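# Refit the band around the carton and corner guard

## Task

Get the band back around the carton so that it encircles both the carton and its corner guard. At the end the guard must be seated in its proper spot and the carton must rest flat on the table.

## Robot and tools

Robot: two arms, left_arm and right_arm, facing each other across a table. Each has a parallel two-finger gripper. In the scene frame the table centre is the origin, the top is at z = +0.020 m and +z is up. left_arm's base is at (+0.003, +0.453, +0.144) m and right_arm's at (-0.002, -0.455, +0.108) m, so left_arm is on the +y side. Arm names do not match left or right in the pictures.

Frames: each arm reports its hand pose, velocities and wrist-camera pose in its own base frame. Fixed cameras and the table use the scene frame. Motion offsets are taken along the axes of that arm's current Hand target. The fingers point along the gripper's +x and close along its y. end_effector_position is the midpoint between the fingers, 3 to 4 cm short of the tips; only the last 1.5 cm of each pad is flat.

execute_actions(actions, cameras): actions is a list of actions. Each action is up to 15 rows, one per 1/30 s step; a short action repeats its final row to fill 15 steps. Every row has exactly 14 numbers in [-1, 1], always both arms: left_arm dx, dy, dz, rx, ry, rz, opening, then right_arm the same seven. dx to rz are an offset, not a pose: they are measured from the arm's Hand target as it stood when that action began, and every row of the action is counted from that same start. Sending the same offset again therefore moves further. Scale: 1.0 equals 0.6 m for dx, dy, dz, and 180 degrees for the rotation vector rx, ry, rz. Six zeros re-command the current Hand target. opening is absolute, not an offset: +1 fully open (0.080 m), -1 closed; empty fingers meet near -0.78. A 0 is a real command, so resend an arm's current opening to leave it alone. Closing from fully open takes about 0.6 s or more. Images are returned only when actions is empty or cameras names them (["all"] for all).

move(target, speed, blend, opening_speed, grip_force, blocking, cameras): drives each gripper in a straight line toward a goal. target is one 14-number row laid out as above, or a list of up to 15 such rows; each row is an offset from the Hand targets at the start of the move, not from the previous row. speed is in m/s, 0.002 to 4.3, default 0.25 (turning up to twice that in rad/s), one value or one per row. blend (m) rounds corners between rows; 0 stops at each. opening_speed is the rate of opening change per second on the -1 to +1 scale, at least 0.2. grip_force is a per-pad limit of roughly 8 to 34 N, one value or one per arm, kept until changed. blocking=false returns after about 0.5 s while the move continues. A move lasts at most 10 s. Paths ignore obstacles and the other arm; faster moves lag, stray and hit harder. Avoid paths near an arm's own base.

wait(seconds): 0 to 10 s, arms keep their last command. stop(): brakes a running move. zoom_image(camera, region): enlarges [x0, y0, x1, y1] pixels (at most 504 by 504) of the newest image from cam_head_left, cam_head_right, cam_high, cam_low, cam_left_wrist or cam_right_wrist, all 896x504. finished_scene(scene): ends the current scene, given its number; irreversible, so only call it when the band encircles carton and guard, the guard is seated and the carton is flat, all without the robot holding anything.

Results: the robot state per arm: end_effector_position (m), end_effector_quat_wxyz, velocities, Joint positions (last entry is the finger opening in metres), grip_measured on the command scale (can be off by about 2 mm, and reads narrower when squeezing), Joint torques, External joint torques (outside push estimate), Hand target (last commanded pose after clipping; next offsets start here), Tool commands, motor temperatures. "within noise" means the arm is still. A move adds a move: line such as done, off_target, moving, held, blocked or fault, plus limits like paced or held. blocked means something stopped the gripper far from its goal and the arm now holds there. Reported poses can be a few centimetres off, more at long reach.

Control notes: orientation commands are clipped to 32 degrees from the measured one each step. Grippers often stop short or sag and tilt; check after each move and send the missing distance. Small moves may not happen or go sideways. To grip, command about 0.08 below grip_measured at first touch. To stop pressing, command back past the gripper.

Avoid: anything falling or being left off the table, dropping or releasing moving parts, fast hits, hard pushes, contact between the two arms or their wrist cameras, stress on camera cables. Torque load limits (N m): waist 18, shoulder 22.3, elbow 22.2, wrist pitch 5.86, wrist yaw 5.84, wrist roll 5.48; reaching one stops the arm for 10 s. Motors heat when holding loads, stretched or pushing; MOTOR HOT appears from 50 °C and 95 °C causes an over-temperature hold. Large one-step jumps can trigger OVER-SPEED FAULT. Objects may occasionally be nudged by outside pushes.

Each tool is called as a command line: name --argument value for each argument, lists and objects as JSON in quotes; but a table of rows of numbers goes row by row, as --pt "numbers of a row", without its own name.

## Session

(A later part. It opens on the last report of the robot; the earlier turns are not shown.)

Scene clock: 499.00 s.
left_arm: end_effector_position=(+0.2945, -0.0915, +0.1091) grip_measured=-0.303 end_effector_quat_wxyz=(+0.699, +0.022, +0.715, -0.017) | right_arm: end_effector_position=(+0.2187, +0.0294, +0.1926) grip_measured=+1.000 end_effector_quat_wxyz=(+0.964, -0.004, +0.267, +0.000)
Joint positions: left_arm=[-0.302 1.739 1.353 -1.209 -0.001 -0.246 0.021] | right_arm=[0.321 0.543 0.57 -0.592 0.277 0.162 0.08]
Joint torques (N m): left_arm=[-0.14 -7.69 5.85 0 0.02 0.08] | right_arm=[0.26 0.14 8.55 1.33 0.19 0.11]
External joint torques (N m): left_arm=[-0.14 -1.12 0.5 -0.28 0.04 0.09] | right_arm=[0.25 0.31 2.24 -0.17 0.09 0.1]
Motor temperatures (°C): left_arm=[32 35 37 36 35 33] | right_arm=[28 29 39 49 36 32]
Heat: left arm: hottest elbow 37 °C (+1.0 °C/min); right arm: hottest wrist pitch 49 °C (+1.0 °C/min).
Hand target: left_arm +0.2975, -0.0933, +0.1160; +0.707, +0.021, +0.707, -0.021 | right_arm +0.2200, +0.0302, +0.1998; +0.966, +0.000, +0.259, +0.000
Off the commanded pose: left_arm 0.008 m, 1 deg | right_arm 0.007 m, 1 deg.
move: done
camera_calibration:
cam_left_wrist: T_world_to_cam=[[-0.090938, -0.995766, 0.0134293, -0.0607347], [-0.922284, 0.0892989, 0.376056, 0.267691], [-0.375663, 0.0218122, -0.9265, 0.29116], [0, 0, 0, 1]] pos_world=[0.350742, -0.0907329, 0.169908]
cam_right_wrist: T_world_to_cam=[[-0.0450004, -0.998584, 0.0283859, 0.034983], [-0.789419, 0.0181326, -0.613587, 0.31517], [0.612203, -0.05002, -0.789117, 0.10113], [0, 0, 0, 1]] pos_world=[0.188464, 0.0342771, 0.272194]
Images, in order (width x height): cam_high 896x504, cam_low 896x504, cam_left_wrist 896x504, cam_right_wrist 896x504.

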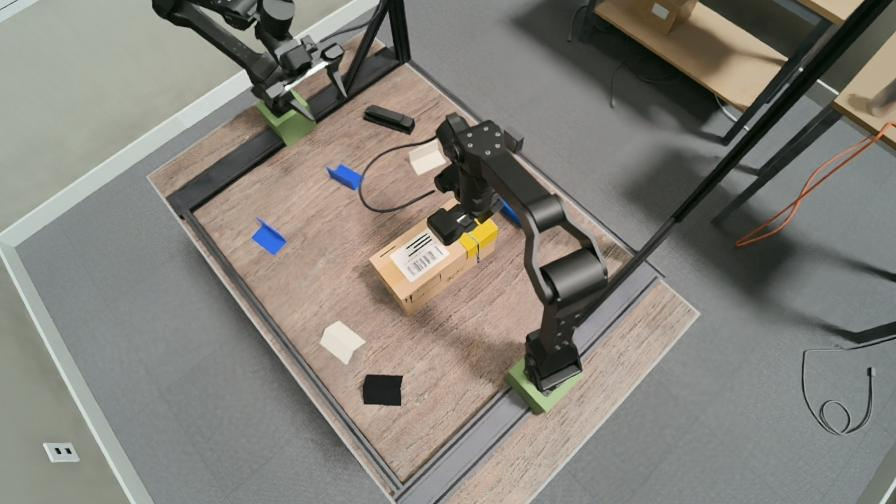

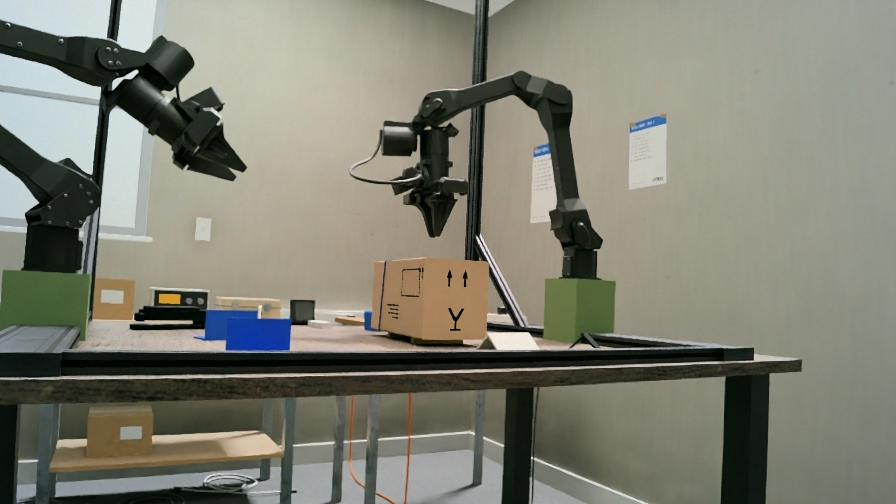

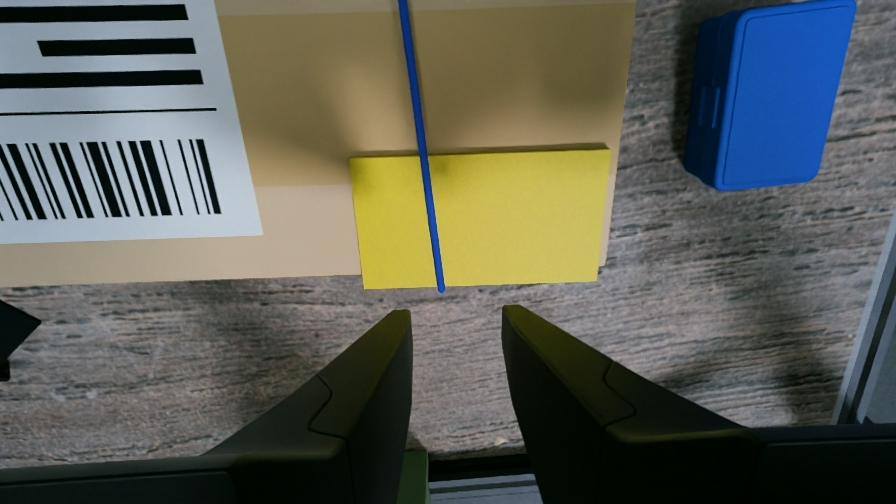

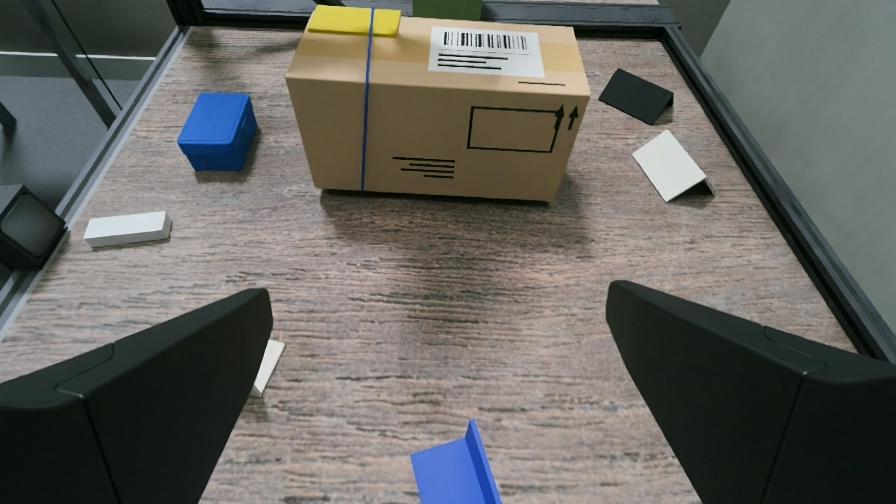

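move --target '[-0.173, 0.2912, -0.247, 0.1129, -0.2634, -0.0502, -0.3, 0, 0, 0, 0, 0, 0, 1.0]' --speed 0.3 --cameras '["cam_left_wrist", "cam_right_wrist", "cam_high", "cam_head_right"]'

zoom_image --camera "cam_left_wrist" --region '[430, 50, 680, 290]'

zoom_image --camera "cam_left_wrist" --region '[270, 50, 670, 350]'

Scene clock: 568.87 s.
left_arm: end_effector_position=(+0.1587, +0.0878, +0.2160) grip_measured=-0.303 end_effector_quat_wxyz=(+0.910, +0.073, +0.354, -0.204) | right_arm: end_effector_position=(+0.2187, +0.0294, +0.1926) grip_measured=+1.000 end_effector_quat_wxyz=(+0.964, -0.004, +0.267, +0.000)
Joint positions: left_arm=[1.165 1.111 1.05 -1.555 0.831 1.617 0.021] | right_arm=[0.321 0.543 0.57 -0.592 0.277 0.162 0.08]
Joint torques (N m): left_arm=[0.25 -1.49 5.72 -0.06 0.55 0.12] | right_arm=[0.25 0.09 8.56 1.31 0.2 0.11]
External joint torques (N m): left_arm=[0.25 0.53 0.45 -0.29 0.08 0.12] | right_arm=[0.25 0.21 2.32 -0.16 0.11 0.11]
Motor temperatures (°C): left_arm=[32 42 38 34 34 33] | right_arm=[28 29 39 49 36 32]
Heat: left arm: hottest shoulder 42 °C (+4.0 °C/min); right arm: hottest wrist pitch 49 °C (+0.0 °C/min).
Hand target: left_arm +0.1599, +0.0900, +0.2197; +0.911, +0.077, +0.350, -0.202 | right_arm +0.2200, +0.0302, +0.1998; +0.966, +0.000, +0.259, +0.000
Off the commanded pose: left_arm 0.004 m, 1 deg | right_arm 0.007 m, 1 deg.
move: done
camera_calibration:
cam_left_wrist: T_world_to_cam=[[-0.458162, -0.888867, -0.00182874, 0.15617], [-0.792165, 0.409249, -0.452757, 0.216663], [0.403189, -0.205987, -0.891632, 0.22422], [0, 0, 0, 1]] pos_world=[0.152781, 0.0963314, 0.298303]
cam_right_wrist: T_world_to_cam=[[-0.0450004, -0.998584, 0.0283859, 0.034983], [-0.789419, 0.0181326, -0.613587, 0.31517], [0.612203, -0.05002, -0.789117, 0.10113], [0, 0, 0, 1]] pos_world=[0.188464, 0.0342771, 0.272194]
Images, in order (width x height): cam_head_right 896x504, cam_high 896x504, cam_left_wrist 896x504, cam_right_wrist 896x504.

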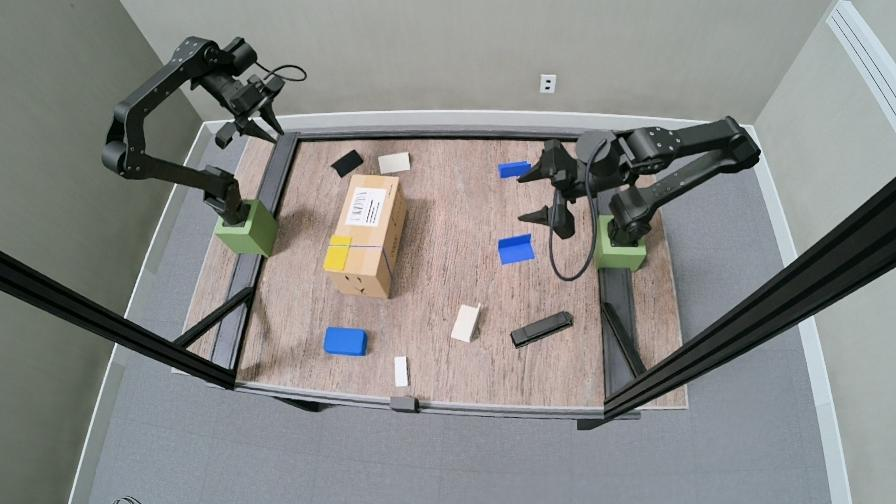

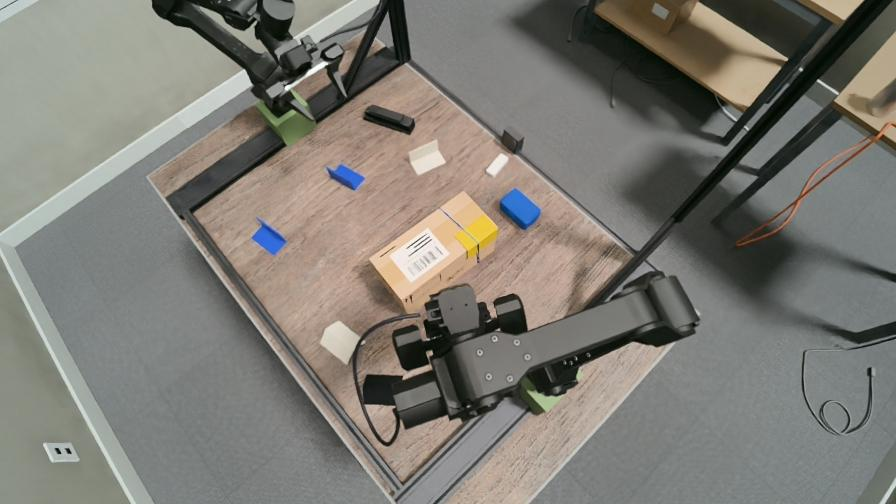

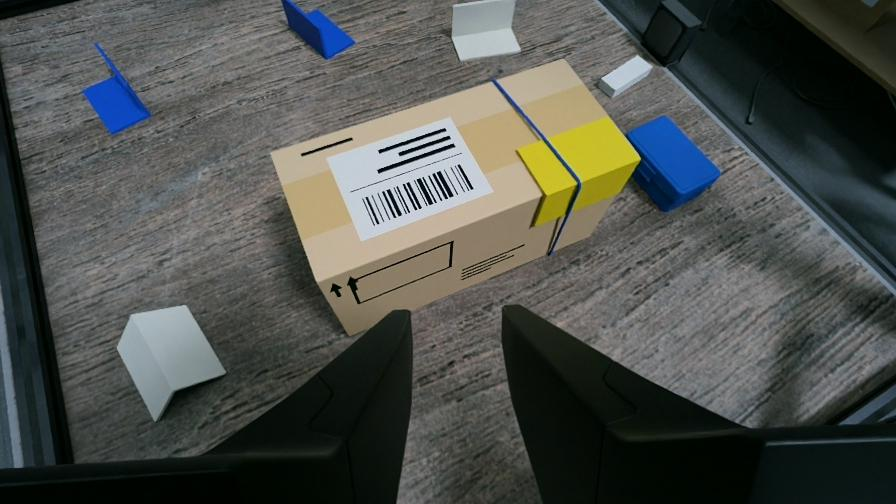

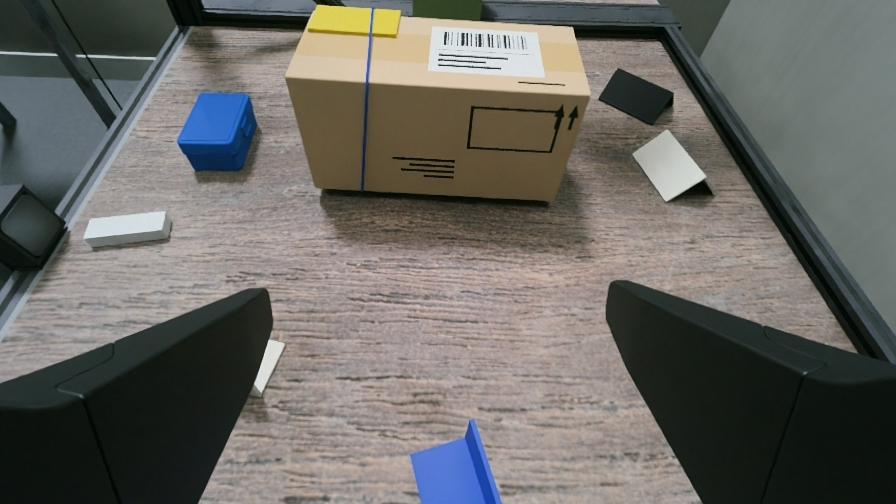

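Scaled by 2.016.

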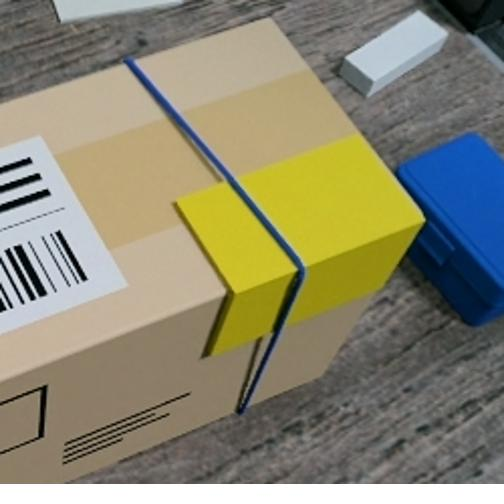

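Scaled by 1.260.

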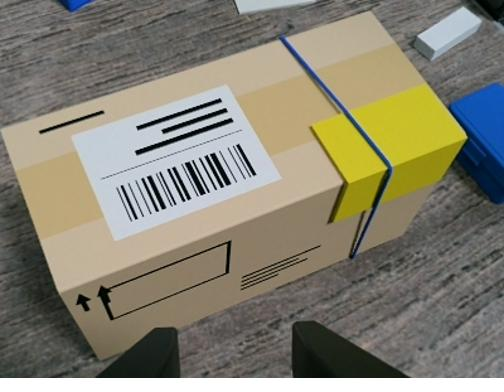

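zoom_image --camera "cam_left_wrist" --region '[520, 120, 660, 270]'

zoom_image --camera "cam_left_wrist" --region '[260, 240, 400, 360]'

zoom_image --camera "cam_high" --region '[360, 180, 510, 320]'

zoom_image --camera "cam_head_right" --region '[300, 160, 440, 310]'

Scaled by 3.360.

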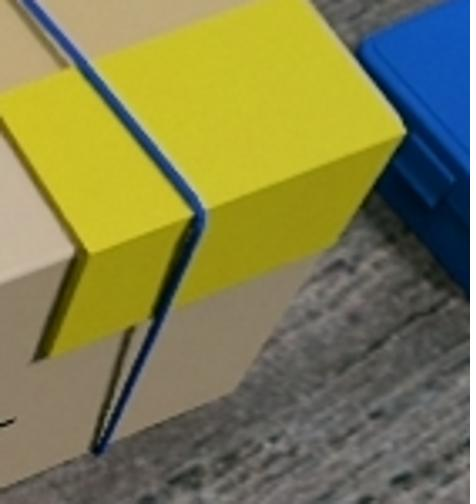

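Scaled by 3.600.

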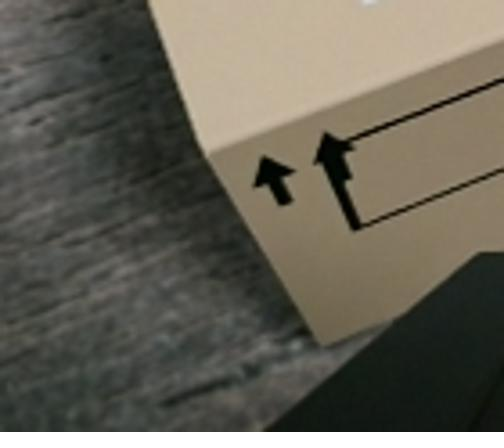

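Scaled by 3.360.

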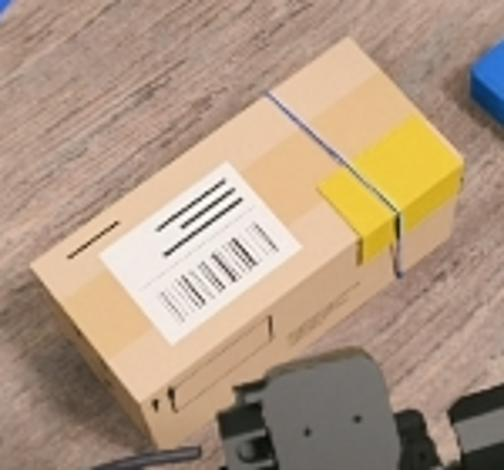

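Scaled by 3.360.

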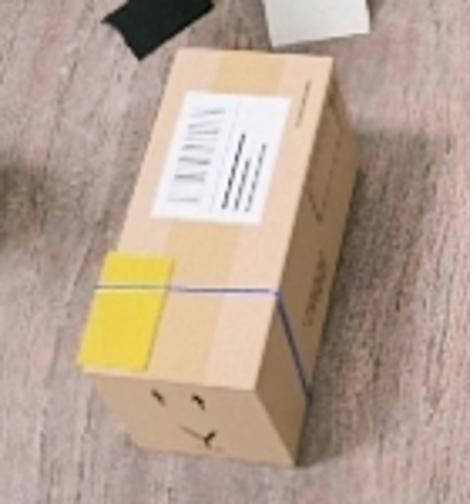

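move --target '[0.4783, -0.1145, 0.1287, -0.1129, 0.2634, 0.0502, -0.3, 0, 0, 0, 0, 0, 0, 1.0]' --speed 0.3 --cameras '["cam_left_wrist", "cam_low"]'

Scene clock: 640.77 s.
left_arm: end_effector_position=(+0.3675, -0.0840, +0.0852) grip_measured=-0.303 end_effector_quat_wxyz=(+0.706, +0.021, +0.708, -0.023) | right_arm: end_effector_position=(+0.2187, +0.0294, +0.1926) grip_measured=+1.000 end_effector_quat_wxyz=(+0.964, -0.004, +0.267, +0.000)
Joint positions: left_arm=[-0.223 1.995 1.593 -1.171 0.004 -0.162 0.021] | right_arm=[0.321 0.543 0.57 -0.592 0.277 0.162 0.08]
Joint torques (N m): left_arm=[0 -7.21 5.82 0.02 -0.13 -0.03] | right_arm=[0.18 0.12 8.53 1.32 0.19 0.12]
External joint torques (N m): left_arm=[0 1.14 0.44 -0.29 -0.12 -0.03] | right_arm=[0.19 0.28 2.24 -0.17 0.1 0.12]
Motor temperatures (°C): left_arm=[31 34 38 34 35 33] | right_arm=[28 29 40 50 35 32]
Heat: left arm: hottest elbow 38 °C (+0.0 °C/min); right arm: hottest wrist pitch 50 °C (+1.0 °C/min). Fold the right arm in close to its base, or ease its load, before you think long.
Hand target: left_arm +0.3710, -0.0843, +0.0851; +0.707, +0.021, +0.707, -0.021 | right_arm +0.2200, +0.0302, +0.1998; +0.966, +0.000, +0.259, +0.000
Off the commanded pose: left_arm 0.003 m, 0 deg | right_arm 0.007 m, 1 deg.
MOTOR HOT: joint 4 (wrist pitch) of the right arm reports 50 °C; the controller stops that arm at 95 °C. To cool a motor, set the load down, stop pushing, or move to a pose that needs little force.
move: done
camera_calibration:
cam_left_wrist: T_world_to_cam=[[-0.0969478, -0.995022, 0.0230536, -0.044905], [-0.928927, 0.0987756, 0.356845, 0.348299], [-0.357346, 0.0131802, -0.933879, 0.28962], [0, 0, 0, 1]] pos_world=[0.422685, -0.0829022, 0.147217]
Images, in order (width x height): cam_low 896x504, cam_left_wrist 896x504.

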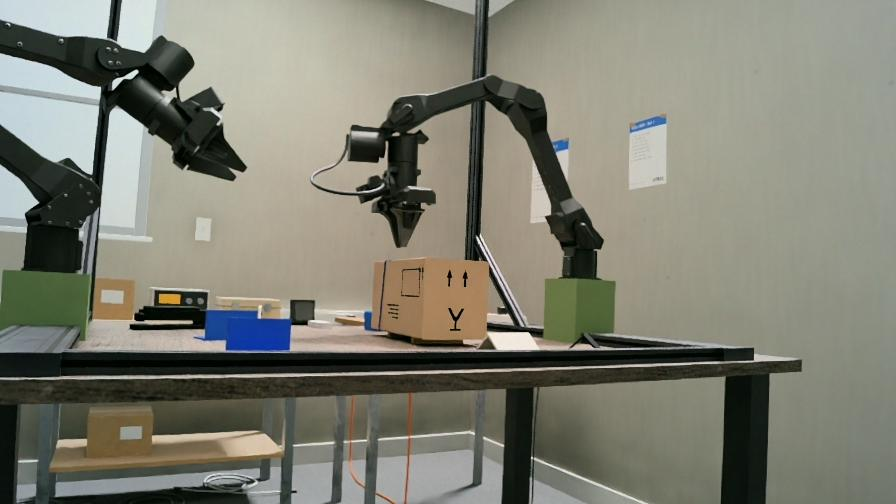

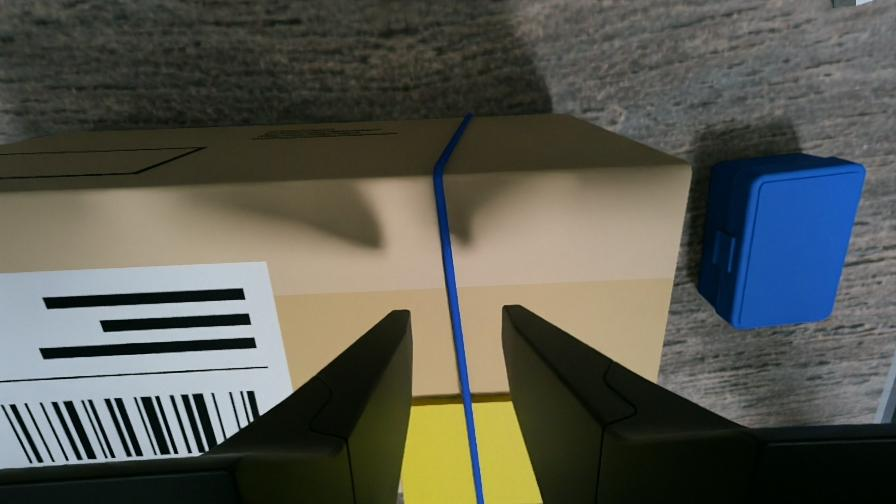

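move --pt "0.0602 0 0 0 0 0 -0.3 0 0 0 0 0 0 1.0" --pt "0.0602 0 0 0 0 0 -1.0 0 0 0 0 0 0 1.0" --speed '[0.06, 0.05]' --opening_speed 0.8 --cameras '["cam_left_wrist", "cam_low"]'

zoom_image --camera "cam_left_wrist" --region '[350, 200, 560, 400]'

Scene clock: 655.67 s.
left_arm: end_effector_position=(+0.3747, -0.0861, +0.0576) grip_measured=-0.764 end_effector_quat_wxyz=(+0.715, +0.019, +0.698, -0.025) | right_arm: end_effector_position=(+0.2187, +0.0294, +0.1926) grip_measured=+1.000 end_effector_quat_wxyz=(+0.964, -0.004, +0.267, +0.000)
Joint positions: left_arm=[-0.225 2.022 1.52 -1.043 0.003 -0.162 0.001] | right_arm=[0.321 0.543 0.57 -0.592 0.277 0.162 0.08]
Joint torques (N m): left_arm=[0.14 -6.91 2.51 0.28 -0.11 -0.02] | right_arm=[0.21 0.1 8.55 1.33 0.19 0.11]
External joint torques (N m): left_arm=[0.14 1.56 -2.77 -0.08 -0.1 -0.02] | right_arm=[0.2 0.26 2.26 -0.16 0.1 0.11]
Heat: left arm: hottest elbow 38 °C (+0.0 °C/min); right arm: hottest wrist pitch 50 °C (+1.0 °C/min). Fold the right arm in close to its base, or ease its load, before you think long.
Hand target: left_arm +0.3709, -0.0842, +0.0489; +0.707, +0.021, +0.707, -0.021 | right_arm +0.2200, +0.0302, +0.1998; +0.966, +0.000, +0.259, +0.000
Off the commanded pose: left_arm 0.010 m, 1 deg | right_arm 0.007 m, 1 deg.
MOTOR HOT: still on. Joint 4 (wrist pitch) of the right arm reports 50 °C.
move: off_target (left_arm); target 2's new opening was sent with left_arm's hand 0.009 m and 1 deg from that target
camera_calibration:
cam_left_wrist: T_world_to_cam=[[-0.0986895, -0.994783, 0.0258396, -0.0451226], [-0.938317, 0.101672, 0.330491, 0.370302], [-0.331394, 0.00837024, -0.943455, 0.25677], [0, 0, 0, 1]] pos_world=[0.4281, -0.0846859, 0.121036]
Images, in order (width x height): cam_low 896x504, cam_left_wrist 896x504.

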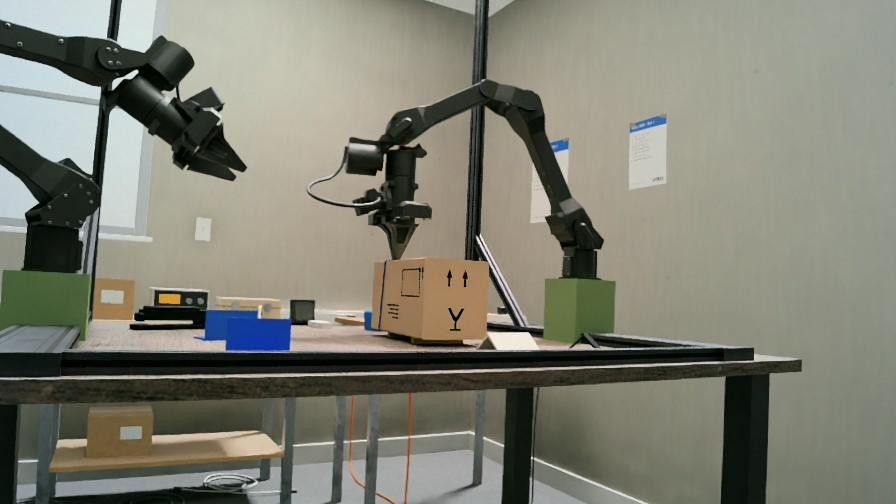

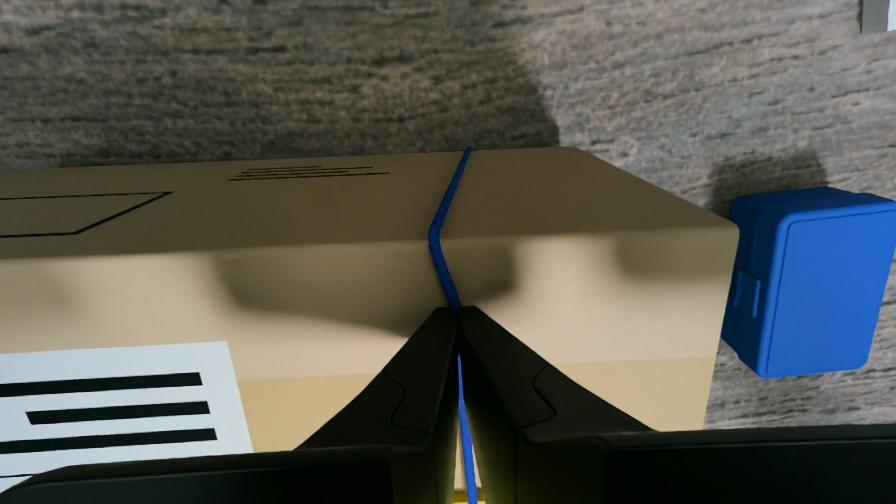

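Scaled by 2.400.

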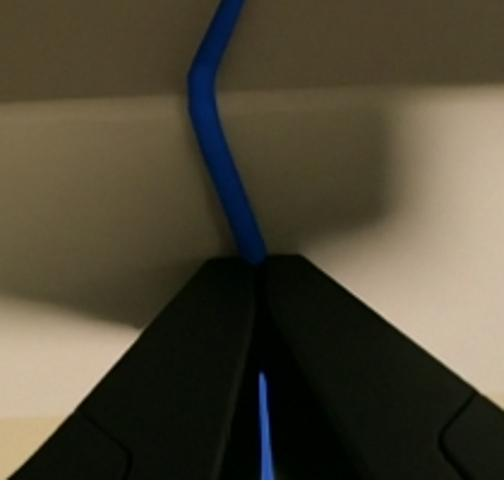

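move --pt "-0.02 0 0 0 0 0 -1.0 0 0 0 0 0 0 1.0" --pt "-0.02 -0.0397 0 0 0 0 -1.0 0 0 0 0 0 0 1.0" --speed 0.05 --cameras '["cam_left_wrist", "cam_right_wrist"]'

zoom_image --camera "cam_right_wrist" --region '[270, 0, 610, 220]'

Scene clock: 689.53 s.
left_arm: end_effector_position=(+0.3700, -0.1005, +0.0616) grip_measured=-0.764 end_effector_quat_wxyz=(+0.709, +0.020, +0.704, -0.013) | right_arm: end_effector_position=(+0.2187, +0.0294, +0.1926) grip_measured=+1.000 end_effector_quat_wxyz=(+0.964, -0.004, +0.267, +0.000)
Joint positions: left_arm=[-0.269 2.032 1.551 -1.086 -0.011 -0.223 0.001] | right_arm=[0.321 0.543 0.57 -0.592 0.277 0.162 0.08]
Joint torques (N m): left_arm=[-1.2 -7.52 5.38 -0.31 0.3 -0.02] | right_arm=[0.24 0.08 8.53 1.33 0.19 0.12]
External joint torques (N m): left_arm=[-1.2 1.11 0.04 -0.63 0.32 -0.02] | right_arm=[0.25 0.23 2.23 -0.16 0.1 0.11]
Heat: left arm: hottest shoulder 38 °C (+4.0 °C/min); right arm: hottest wrist pitch 50 °C (+0.0 °C/min). Fold the right arm in close to its base, or ease its load, before you think long.
Hand target: left_arm +0.3695, -0.1081, +0.0610; +0.707, +0.021, +0.707, -0.021 | right_arm +0.2200, +0.0302, +0.1998; +0.966, +0.000, +0.259, +0.000
Off the commanded pose: left_arm 0.008 m, 1 deg | right_arm 0.007 m, 1 deg.
MOTOR HOT: still on. Joint 4 (wrist pitch) of the right arm reports 50 °C.
move: done
camera_calibration:
cam_left_wrist: T_world_to_cam=[[-0.0818698, -0.996594, 0.00993392, -0.0653735], [-0.933921, 0.0801938, 0.348367, 0.361107], [-0.347977, 0.0192433, -0.937305, 0.265958], [0, 0, 0, 1]] pos_world=[0.424441, -0.0992273, 0.124135]
cam_right_wrist: T_world_to_cam=[[-0.0450004, -0.998584, 0.0283859, 0.034983], [-0.789419, 0.0181326, -0.613587, 0.31517], [0.612203, -0.05002, -0.789117, 0.10113], [0, 0, 0, 1]] pos_world=[0.188464, 0.0342771, 0.272194]
Images, in order (width x height): cam_left_wrist 896x504, cam_right_wrist 896x504.

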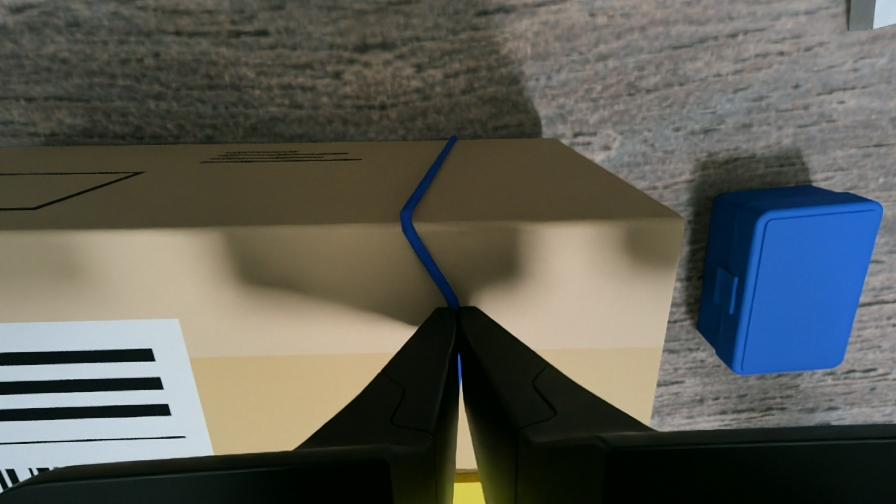

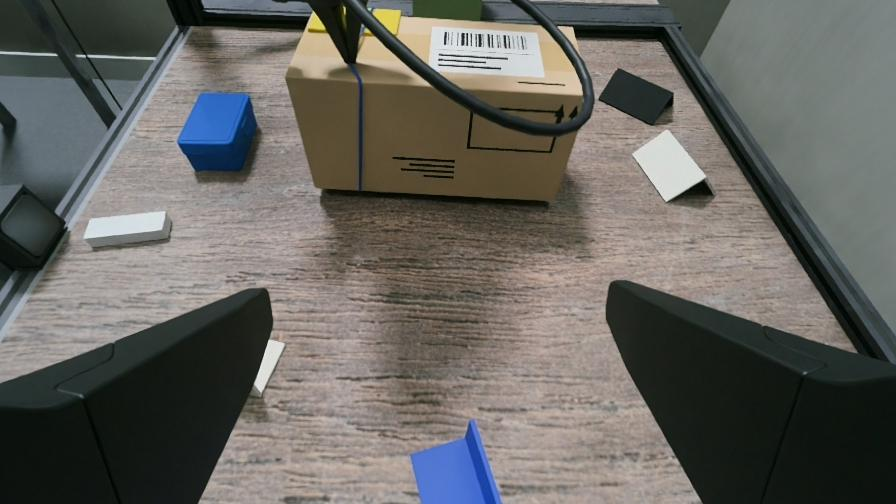

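Scaled by 1.482.

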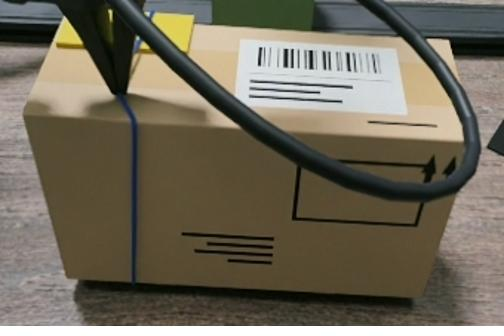

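move --target '[0, -0.03, 0, 0, 0, 0, -1.0, 0, 0, 0, 0, 0, 0, 1.0]' --speed 0.05 --cameras '["cam_left_wrist", "cam_right_wrist"]'

zoom_image --camera "cam_right_wrist" --region '[270, 0, 610, 220]'

Scene clock: 705.63 s.
left_arm: end_effector_position=(+0.3697, -0.1149, +0.0615) grip_measured=-0.764 end_effector_quat_wxyz=(+0.709, +0.020, +0.705, -0.008) | right_arm: end_effector_position=(+0.2187, +0.0294, +0.1926) grip_measured=+1.000 end_effector_quat_wxyz=(+0.964, -0.004, +0.267, +0.000)
Joint positions: left_arm=[-0.308 2.048 1.575 -1.096 -0.018 -0.268 0.001] | right_arm=[0.321 0.543 0.57 -0.592 0.277 0.162 0.08]
Joint torques (N m): left_arm=[-1.75 -7.55 5.55 -0.22 0.5 -0.04] | right_arm=[0.19 0.15 8.53 1.33 0.19 0.1]
External joint torques (N m): left_arm=[-1.74 1.11 0.21 -0.56 0.53 -0.04] | right_arm=[0.19 0.32 2.24 -0.16 0.09 0.09]
Heat: left arm: hottest shoulder 38 °C (+3.0 °C/min); right arm: hottest wrist pitch 50 °C (+0.0 °C/min). Fold the right arm in close to its base, or ease its load, before you think long.
Hand target: left_arm +0.3685, -0.1260, +0.0610; +0.707, +0.021, +0.707, -0.021 | right_arm +0.2200, +0.0302, +0.1998; +0.966, +0.000, +0.259, +0.000
Off the commanded pose: left_arm 0.011 m, 2 deg | right_arm 0.007 m, 1 deg.
MOTOR HOT: still on. Joint 4 (wrist pitch) of the right arm reports 50 °C.
move: off_target (left_arm)
camera_calibration:
cam_left_wrist: T_world_to_cam=[[-0.0757824, -0.997121, 0.00252889, -0.0815896], [-0.934438, 0.0719031, 0.348791, 0.361243], [-0.347969, 0.0240691, -0.937197, 0.266575], [0, 0, 0, 1]] pos_world=[0.424136, -0.113745, 0.124041]
cam_right_wrist: T_world_to_cam=[[-0.0450004, -0.998584, 0.0283859, 0.034983], [-0.789419, 0.0181326, -0.613587, 0.31517], [0.612203, -0.05002, -0.789117, 0.10113], [0, 0, 0, 1]] pos_world=[0.188464, 0.0342771, 0.272194]
Images, in order (width x height): cam_left_wrist 896x504, cam_right_wrist 896x504.

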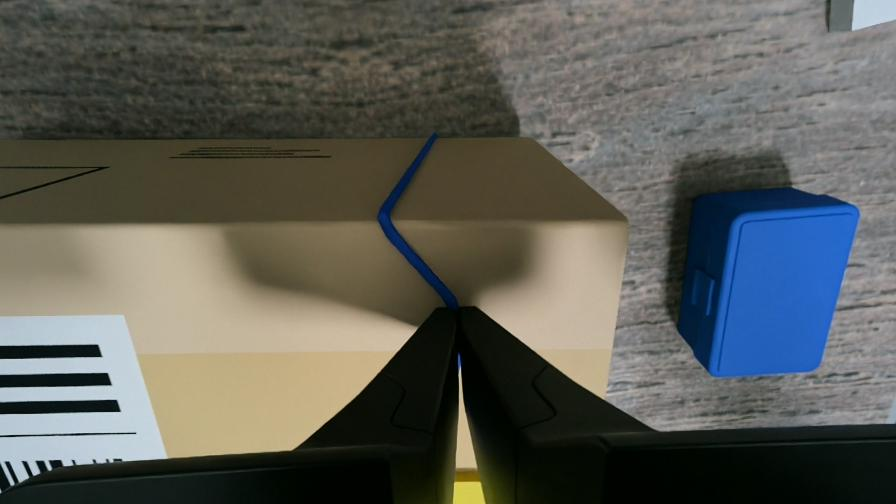

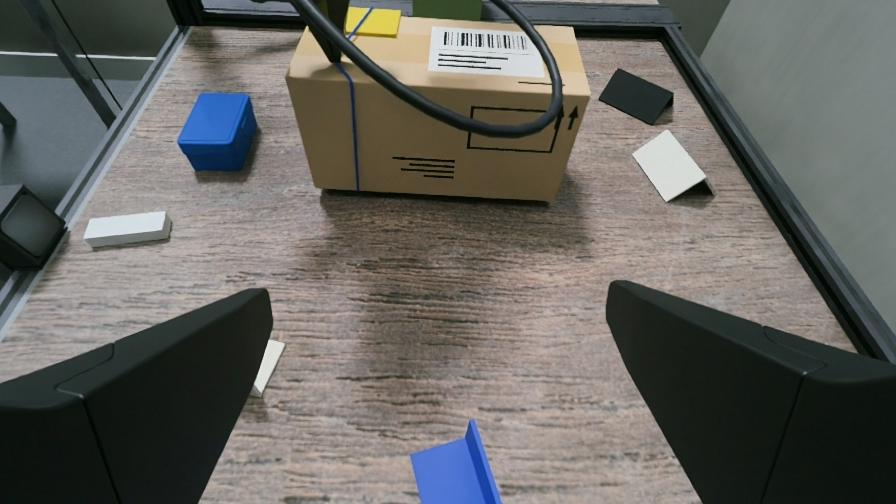

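Scaled by 1.482.

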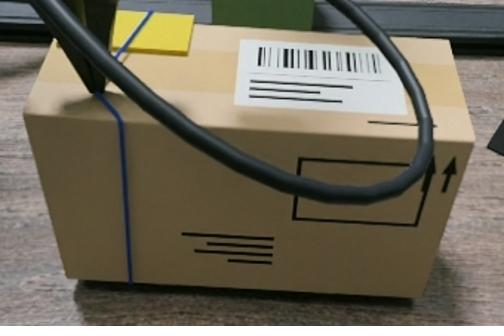

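move --target '[0, -0.0195, 0, 0, 0, 0, -1.0, 0, 0, 0, 0, 0, 0, 1.0]' --speed 0.05 --cameras '["cam_left_wrist", "cam_right_wrist"]'

zoom_image --camera "cam_right_wrist" --region '[270, 0, 610, 220]'

Scene clock: 721.67 s.
left_arm: end_effector_position=(+0.3691, -0.1249, +0.0613) grip_measured=-0.764 end_effector_quat_wxyz=(+0.709, +0.020, +0.705, -0.006) | right_arm: end_effector_position=(+0.2187, +0.0294, +0.1926) grip_measured=+1.000 end_effector_quat_wxyz=(+0.964, -0.004, +0.267, +0.000)
Joint positions: left_arm=[-0.334 2.06 1.592 -1.104 -0.021 -0.297 0.001] | right_arm=[0.321 0.543 0.57 -0.592 0.277 0.162 0.08]
Joint torques (N m): left_arm=[-1.97 -7.65 5.72 -0.09 0.59 -0.03] | right_arm=[0.2 0.12 8.54 1.32 0.19 0.11]
External joint torques (N m): left_arm=[-1.98 1.11 0.39 -0.41 0.62 -0.03] | right_arm=[0.2 0.28 2.27 -0.16 0.1 0.1]
Motor temperatures (°C): left_arm=[32 39 36 34 34 33] | right_arm=[28 28 41 50 35 32]
Heat: left arm: hottest shoulder 39 °C (+3.0 °C/min); right arm: hottest wrist pitch 50 °C (+0.0 °C/min). Fold the right arm in close to its base, or ease its load, before you think long.
Hand target: left_arm +0.3678, -0.1378, +0.0611; +0.707, +0.021, +0.707, -0.021 | right_arm +0.2200, +0.0302, +0.1998; +0.966, +0.000, +0.259, +0.000
Off the commanded pose: left_arm 0.013 m, 2 deg | right_arm 0.007 m, 1 deg.
MOTOR HOT: still on. Joint 4 (wrist pitch) of the right arm reports 50 °C.
move: off_target (left_arm)
camera_calibration:
cam_left_wrist: T_world_to_cam=[[-0.0731124, -0.997324, -0.000511983, -0.0924923], [-0.934197, 0.068305, 0.350158, 0.360763], [-0.349186, 0.0260792, -0.936691, 0.267126], [0, 0, 0, 1]] pos_world=[0.423538, -0.123853, 0.123843]
cam_right_wrist: T_world_to_cam=[[-0.0450004, -0.998584, 0.0283859, 0.034983], [-0.789419, 0.0181326, -0.613587, 0.31517], [0.612203, -0.05002, -0.789117, 0.10113], [0, 0, 0, 1]] pos_world=[0.188464, 0.0342771, 0.272194]
Images, in order (width x height): cam_left_wrist 896x504, cam_right_wrist 896x504.

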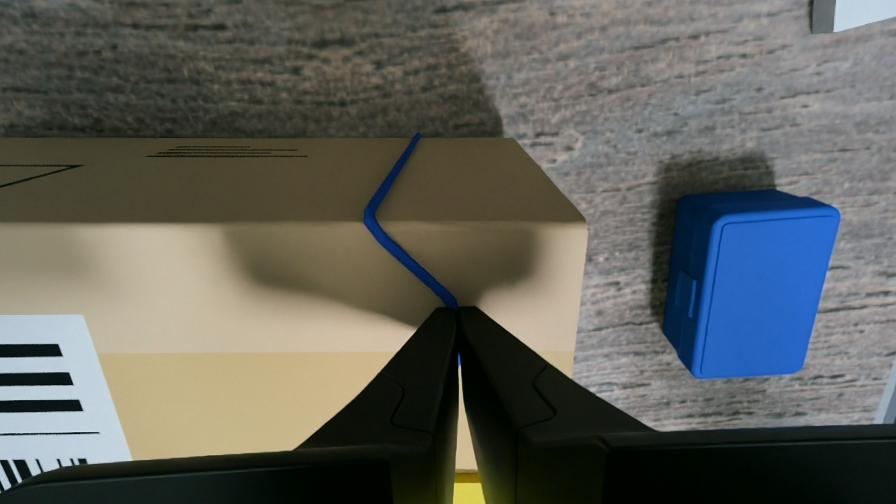

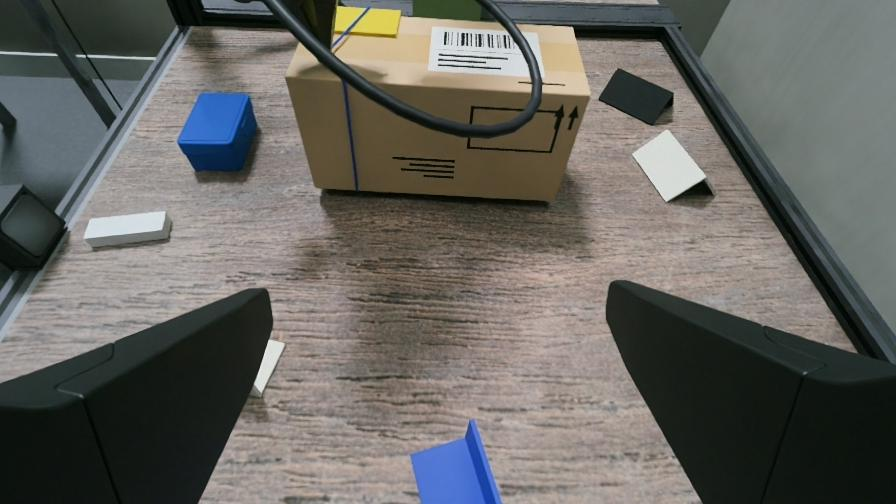

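Scaled by 1.482.

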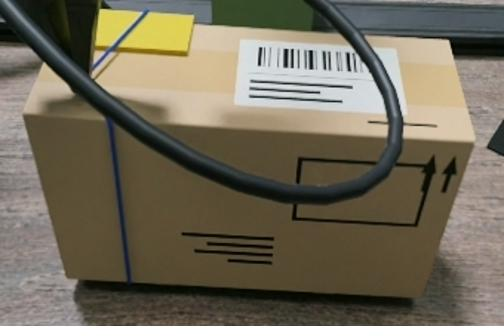

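move --pt "0.0 0.0663 0 0 0 0 -1.0 0 0 0 0 0 0 1.0" --pt "0.0085 0.0663 0 0 0 0 -1.0 0 0 0 0 0 0 1.0" --pt "0.0085 0.0663 0 0 0 0 -0.3 0 0 0 0 0 0 1.0" --pt "-0.09 0.0663 0 0 0 0 -0.3 0 0 0 0 0 0 1.0" --speed '[0.08, 0.05, 0.05, 0.12]' --blend '[0.003, 0, 0, 0]' --opening_speed 0.8 --cameras '["cam_left_wrist", "cam_right_wrist"]'

zoom_image --camera "cam_right_wrist" --region '[270, 0, 610, 220]'

Scene clock: 739.60 s.
left_arm: end_effector_position=(+0.3672, -0.0967, +0.1065) grip_measured=-0.303 end_effector_quat_wxyz=(+0.698, +0.023, +0.716, -0.018) | right_arm: end_effector_position=(+0.2187, +0.0294, +0.1926) grip_measured=+1.000 end_effector_quat_wxyz=(+0.964, -0.004, +0.267, +0.000)
Joint positions: left_arm=[-0.258 2.017 1.709 -1.289 -0.001 -0.201 0.021] | right_arm=[0.321 0.543 0.57 -0.592 0.277 0.162 0.08]
Joint torques (N m): left_arm=[-0.04 -9.81 5.81 -0.02 0.01 0.08] | right_arm=[0.23 0.13 8.58 1.31 0.2 0.11]
External joint torques (N m): left_arm=[0.01 -1.32 0.42 -0.32 0.02 0.08] | right_arm=[0.23 0.29 2.28 -0.17 0.11 0.1]
Heat: left arm: hottest shoulder 40 °C (+3.0 °C/min); right arm: hottest wrist pitch 50 °C (+0.0 °C/min). Fold the right arm in close to its base, or ease its load, before you think long.
Hand target: left_arm +0.3702, -0.0979, +0.1149; +0.707, +0.021, +0.707, -0.021 | right_arm +0.2200, +0.0302, +0.1998; +0.966, +0.000, +0.259, +0.000
Off the commanded pose: left_arm 0.009 m, 2 deg | right_arm 0.007 m, 1 deg.
MOTOR HOT: still on. Joint 4 (wrist pitch) of the right arm reports 50 °C.
move: off_target (left_arm); blend cut to 0.0025 m at target 1
camera_calibration:
cam_left_wrist: T_world_to_cam=[[-0.0920143, -0.995658, 0.0141249, -0.0588957], [-0.921199, 0.0905016, 0.378419, 0.335675], [-0.378054, 0.0218081, -0.925527, 0.317008], [0, 0, 0, 1]] pos_world=[0.423651, -0.0959325, 0.167205]
cam_right_wrist: T_world_to_cam=[[-0.0450004, -0.998584, 0.0283859, 0.034983], [-0.789419, 0.0181326, -0.613587, 0.31517], [0.612203, -0.05002, -0.789117, 0.10113], [0, 0, 0, 1]] pos_world=[0.188464, 0.0342771, 0.272194]
Images, in order (width x height): cam_left_wrist 896x504, cam_right_wrist 896x504.

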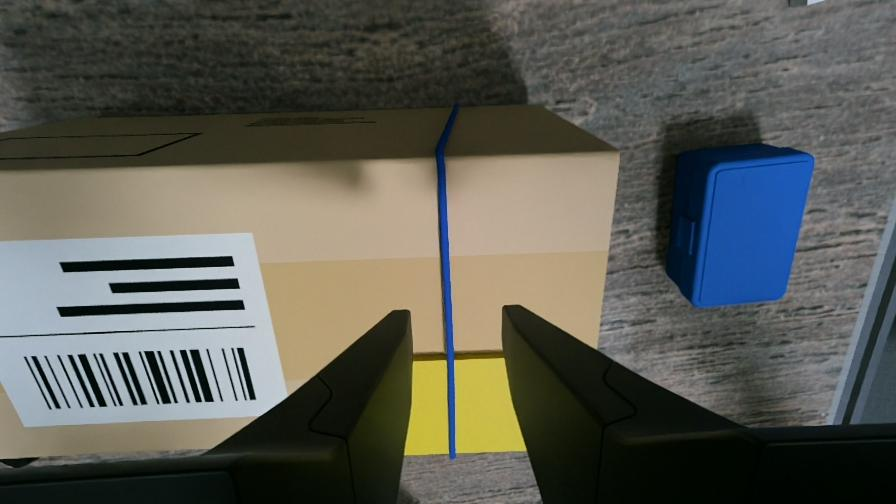

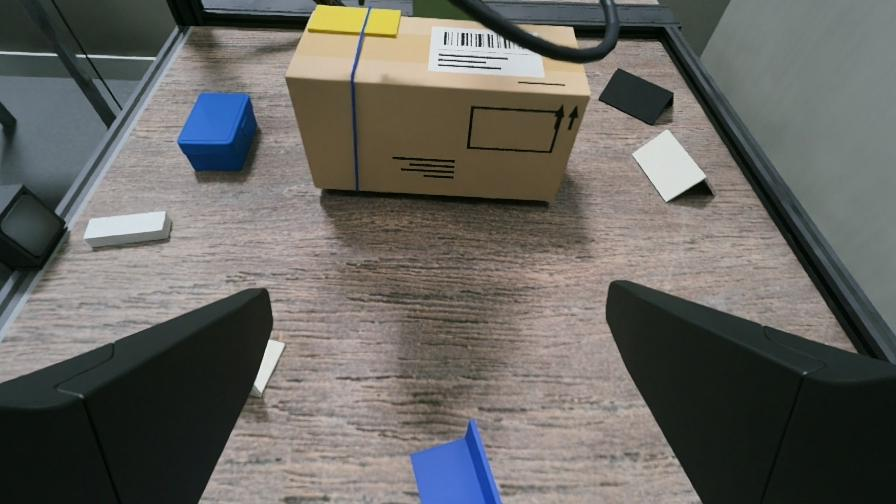

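Scaled by 1.482.

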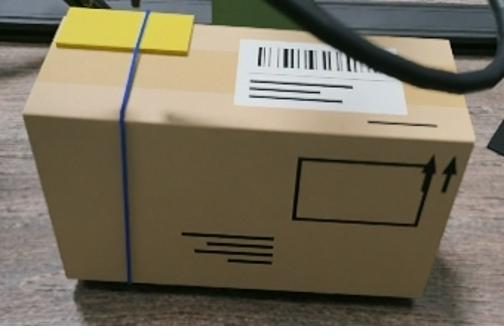

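move --pt "0.1098 0.0057 0.0143 0 0 0 -0.3 0 0 0 0 0 0 1.0" --pt "0.1098 0.0057 0.0143 0 0 0 -1.0 0 0 0 0 0 0 1.0" --speed '[0.08, 0.05]' --opening_speed 0.8 --cameras '["cam_left_wrist"]'

Scene clock: 770.87 s.
left_arm: end_effector_position=(+0.3824, -0.0970, +0.0582) grip_measured=-0.764 end_effector_quat_wxyz=(+0.716, +0.018, +0.698, -0.024) | right_arm: end_effector_position=(+0.2187, +0.0294, +0.1926) grip_measured=+1.000 end_effector_quat_wxyz=(+0.964, -0.004, +0.267, +0.000)
Joint positions: left_arm=[-0.247 2.059 1.577 -1.062 0.003 -0.188 0.001] | right_arm=[0.321 0.543 0.57 -0.592 0.277 0.162 0.08]
Joint torques (N m): left_arm=[0.13 -7.06 2.63 0.26 -0.1 0.09] | right_arm=[0.22 0.06 8.55 1.32 0.19 0.11]
External joint torques (N m): left_arm=[0.05 1.72 -2.72 -0.1 -0.08 0.09] | right_arm=[0.22 0.23 2.24 -0.18 0.09 0.11]
Heat: left arm: hottest shoulder 43 °C (+4.0 °C/min); right arm: hottest wrist pitch 51 °C (+1.0 °C/min). Fold the right arm in close to its base, or ease its load, before you think long.
Hand target: left_arm +0.3788, -0.0952, +0.0491; +0.707, +0.021, +0.707, -0.021 | right_arm +0.2200, +0.0302, +0.1998; +0.966, +0.000, +0.259, +0.000
Off the commanded pose: left_arm 0.010 m, 2 deg | right_arm 0.007 m, 1 deg.
MOTOR HOT: still on. Joint 4 (wrist pitch) of the right arm reports 51 °C.
move: off_target (left_arm); target 2's new opening was sent with left_arm's hand 0.010 m and 1 deg from that target
camera_calibration:
cam_left_wrist: T_world_to_cam=[[-0.0949853, -0.995121, 0.0266912, -0.0566676], [-0.938849, 0.098464, 0.329949, 0.378394], [-0.330967, 0.00628132, -0.943621, 0.25961], [0, 0, 0, 1]] pos_world=[0.435795, -0.0952801, 0.121635]
Images, in order (width x height): cam_left_wrist 896x504.

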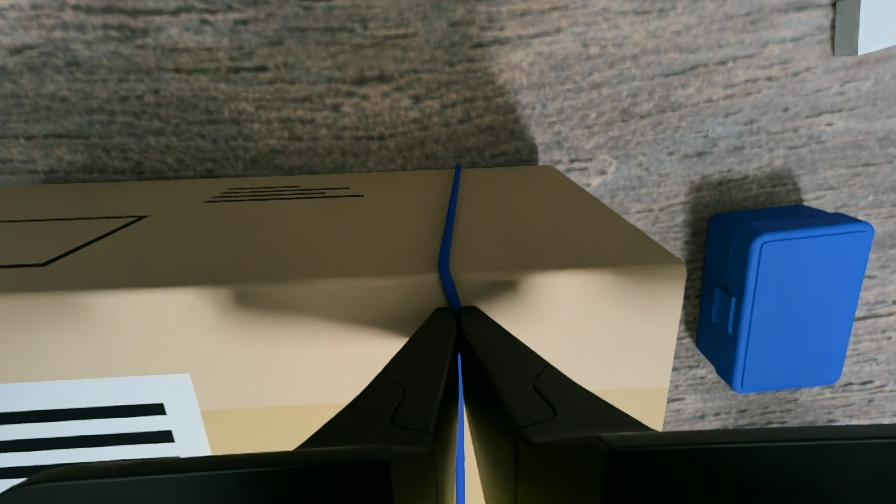

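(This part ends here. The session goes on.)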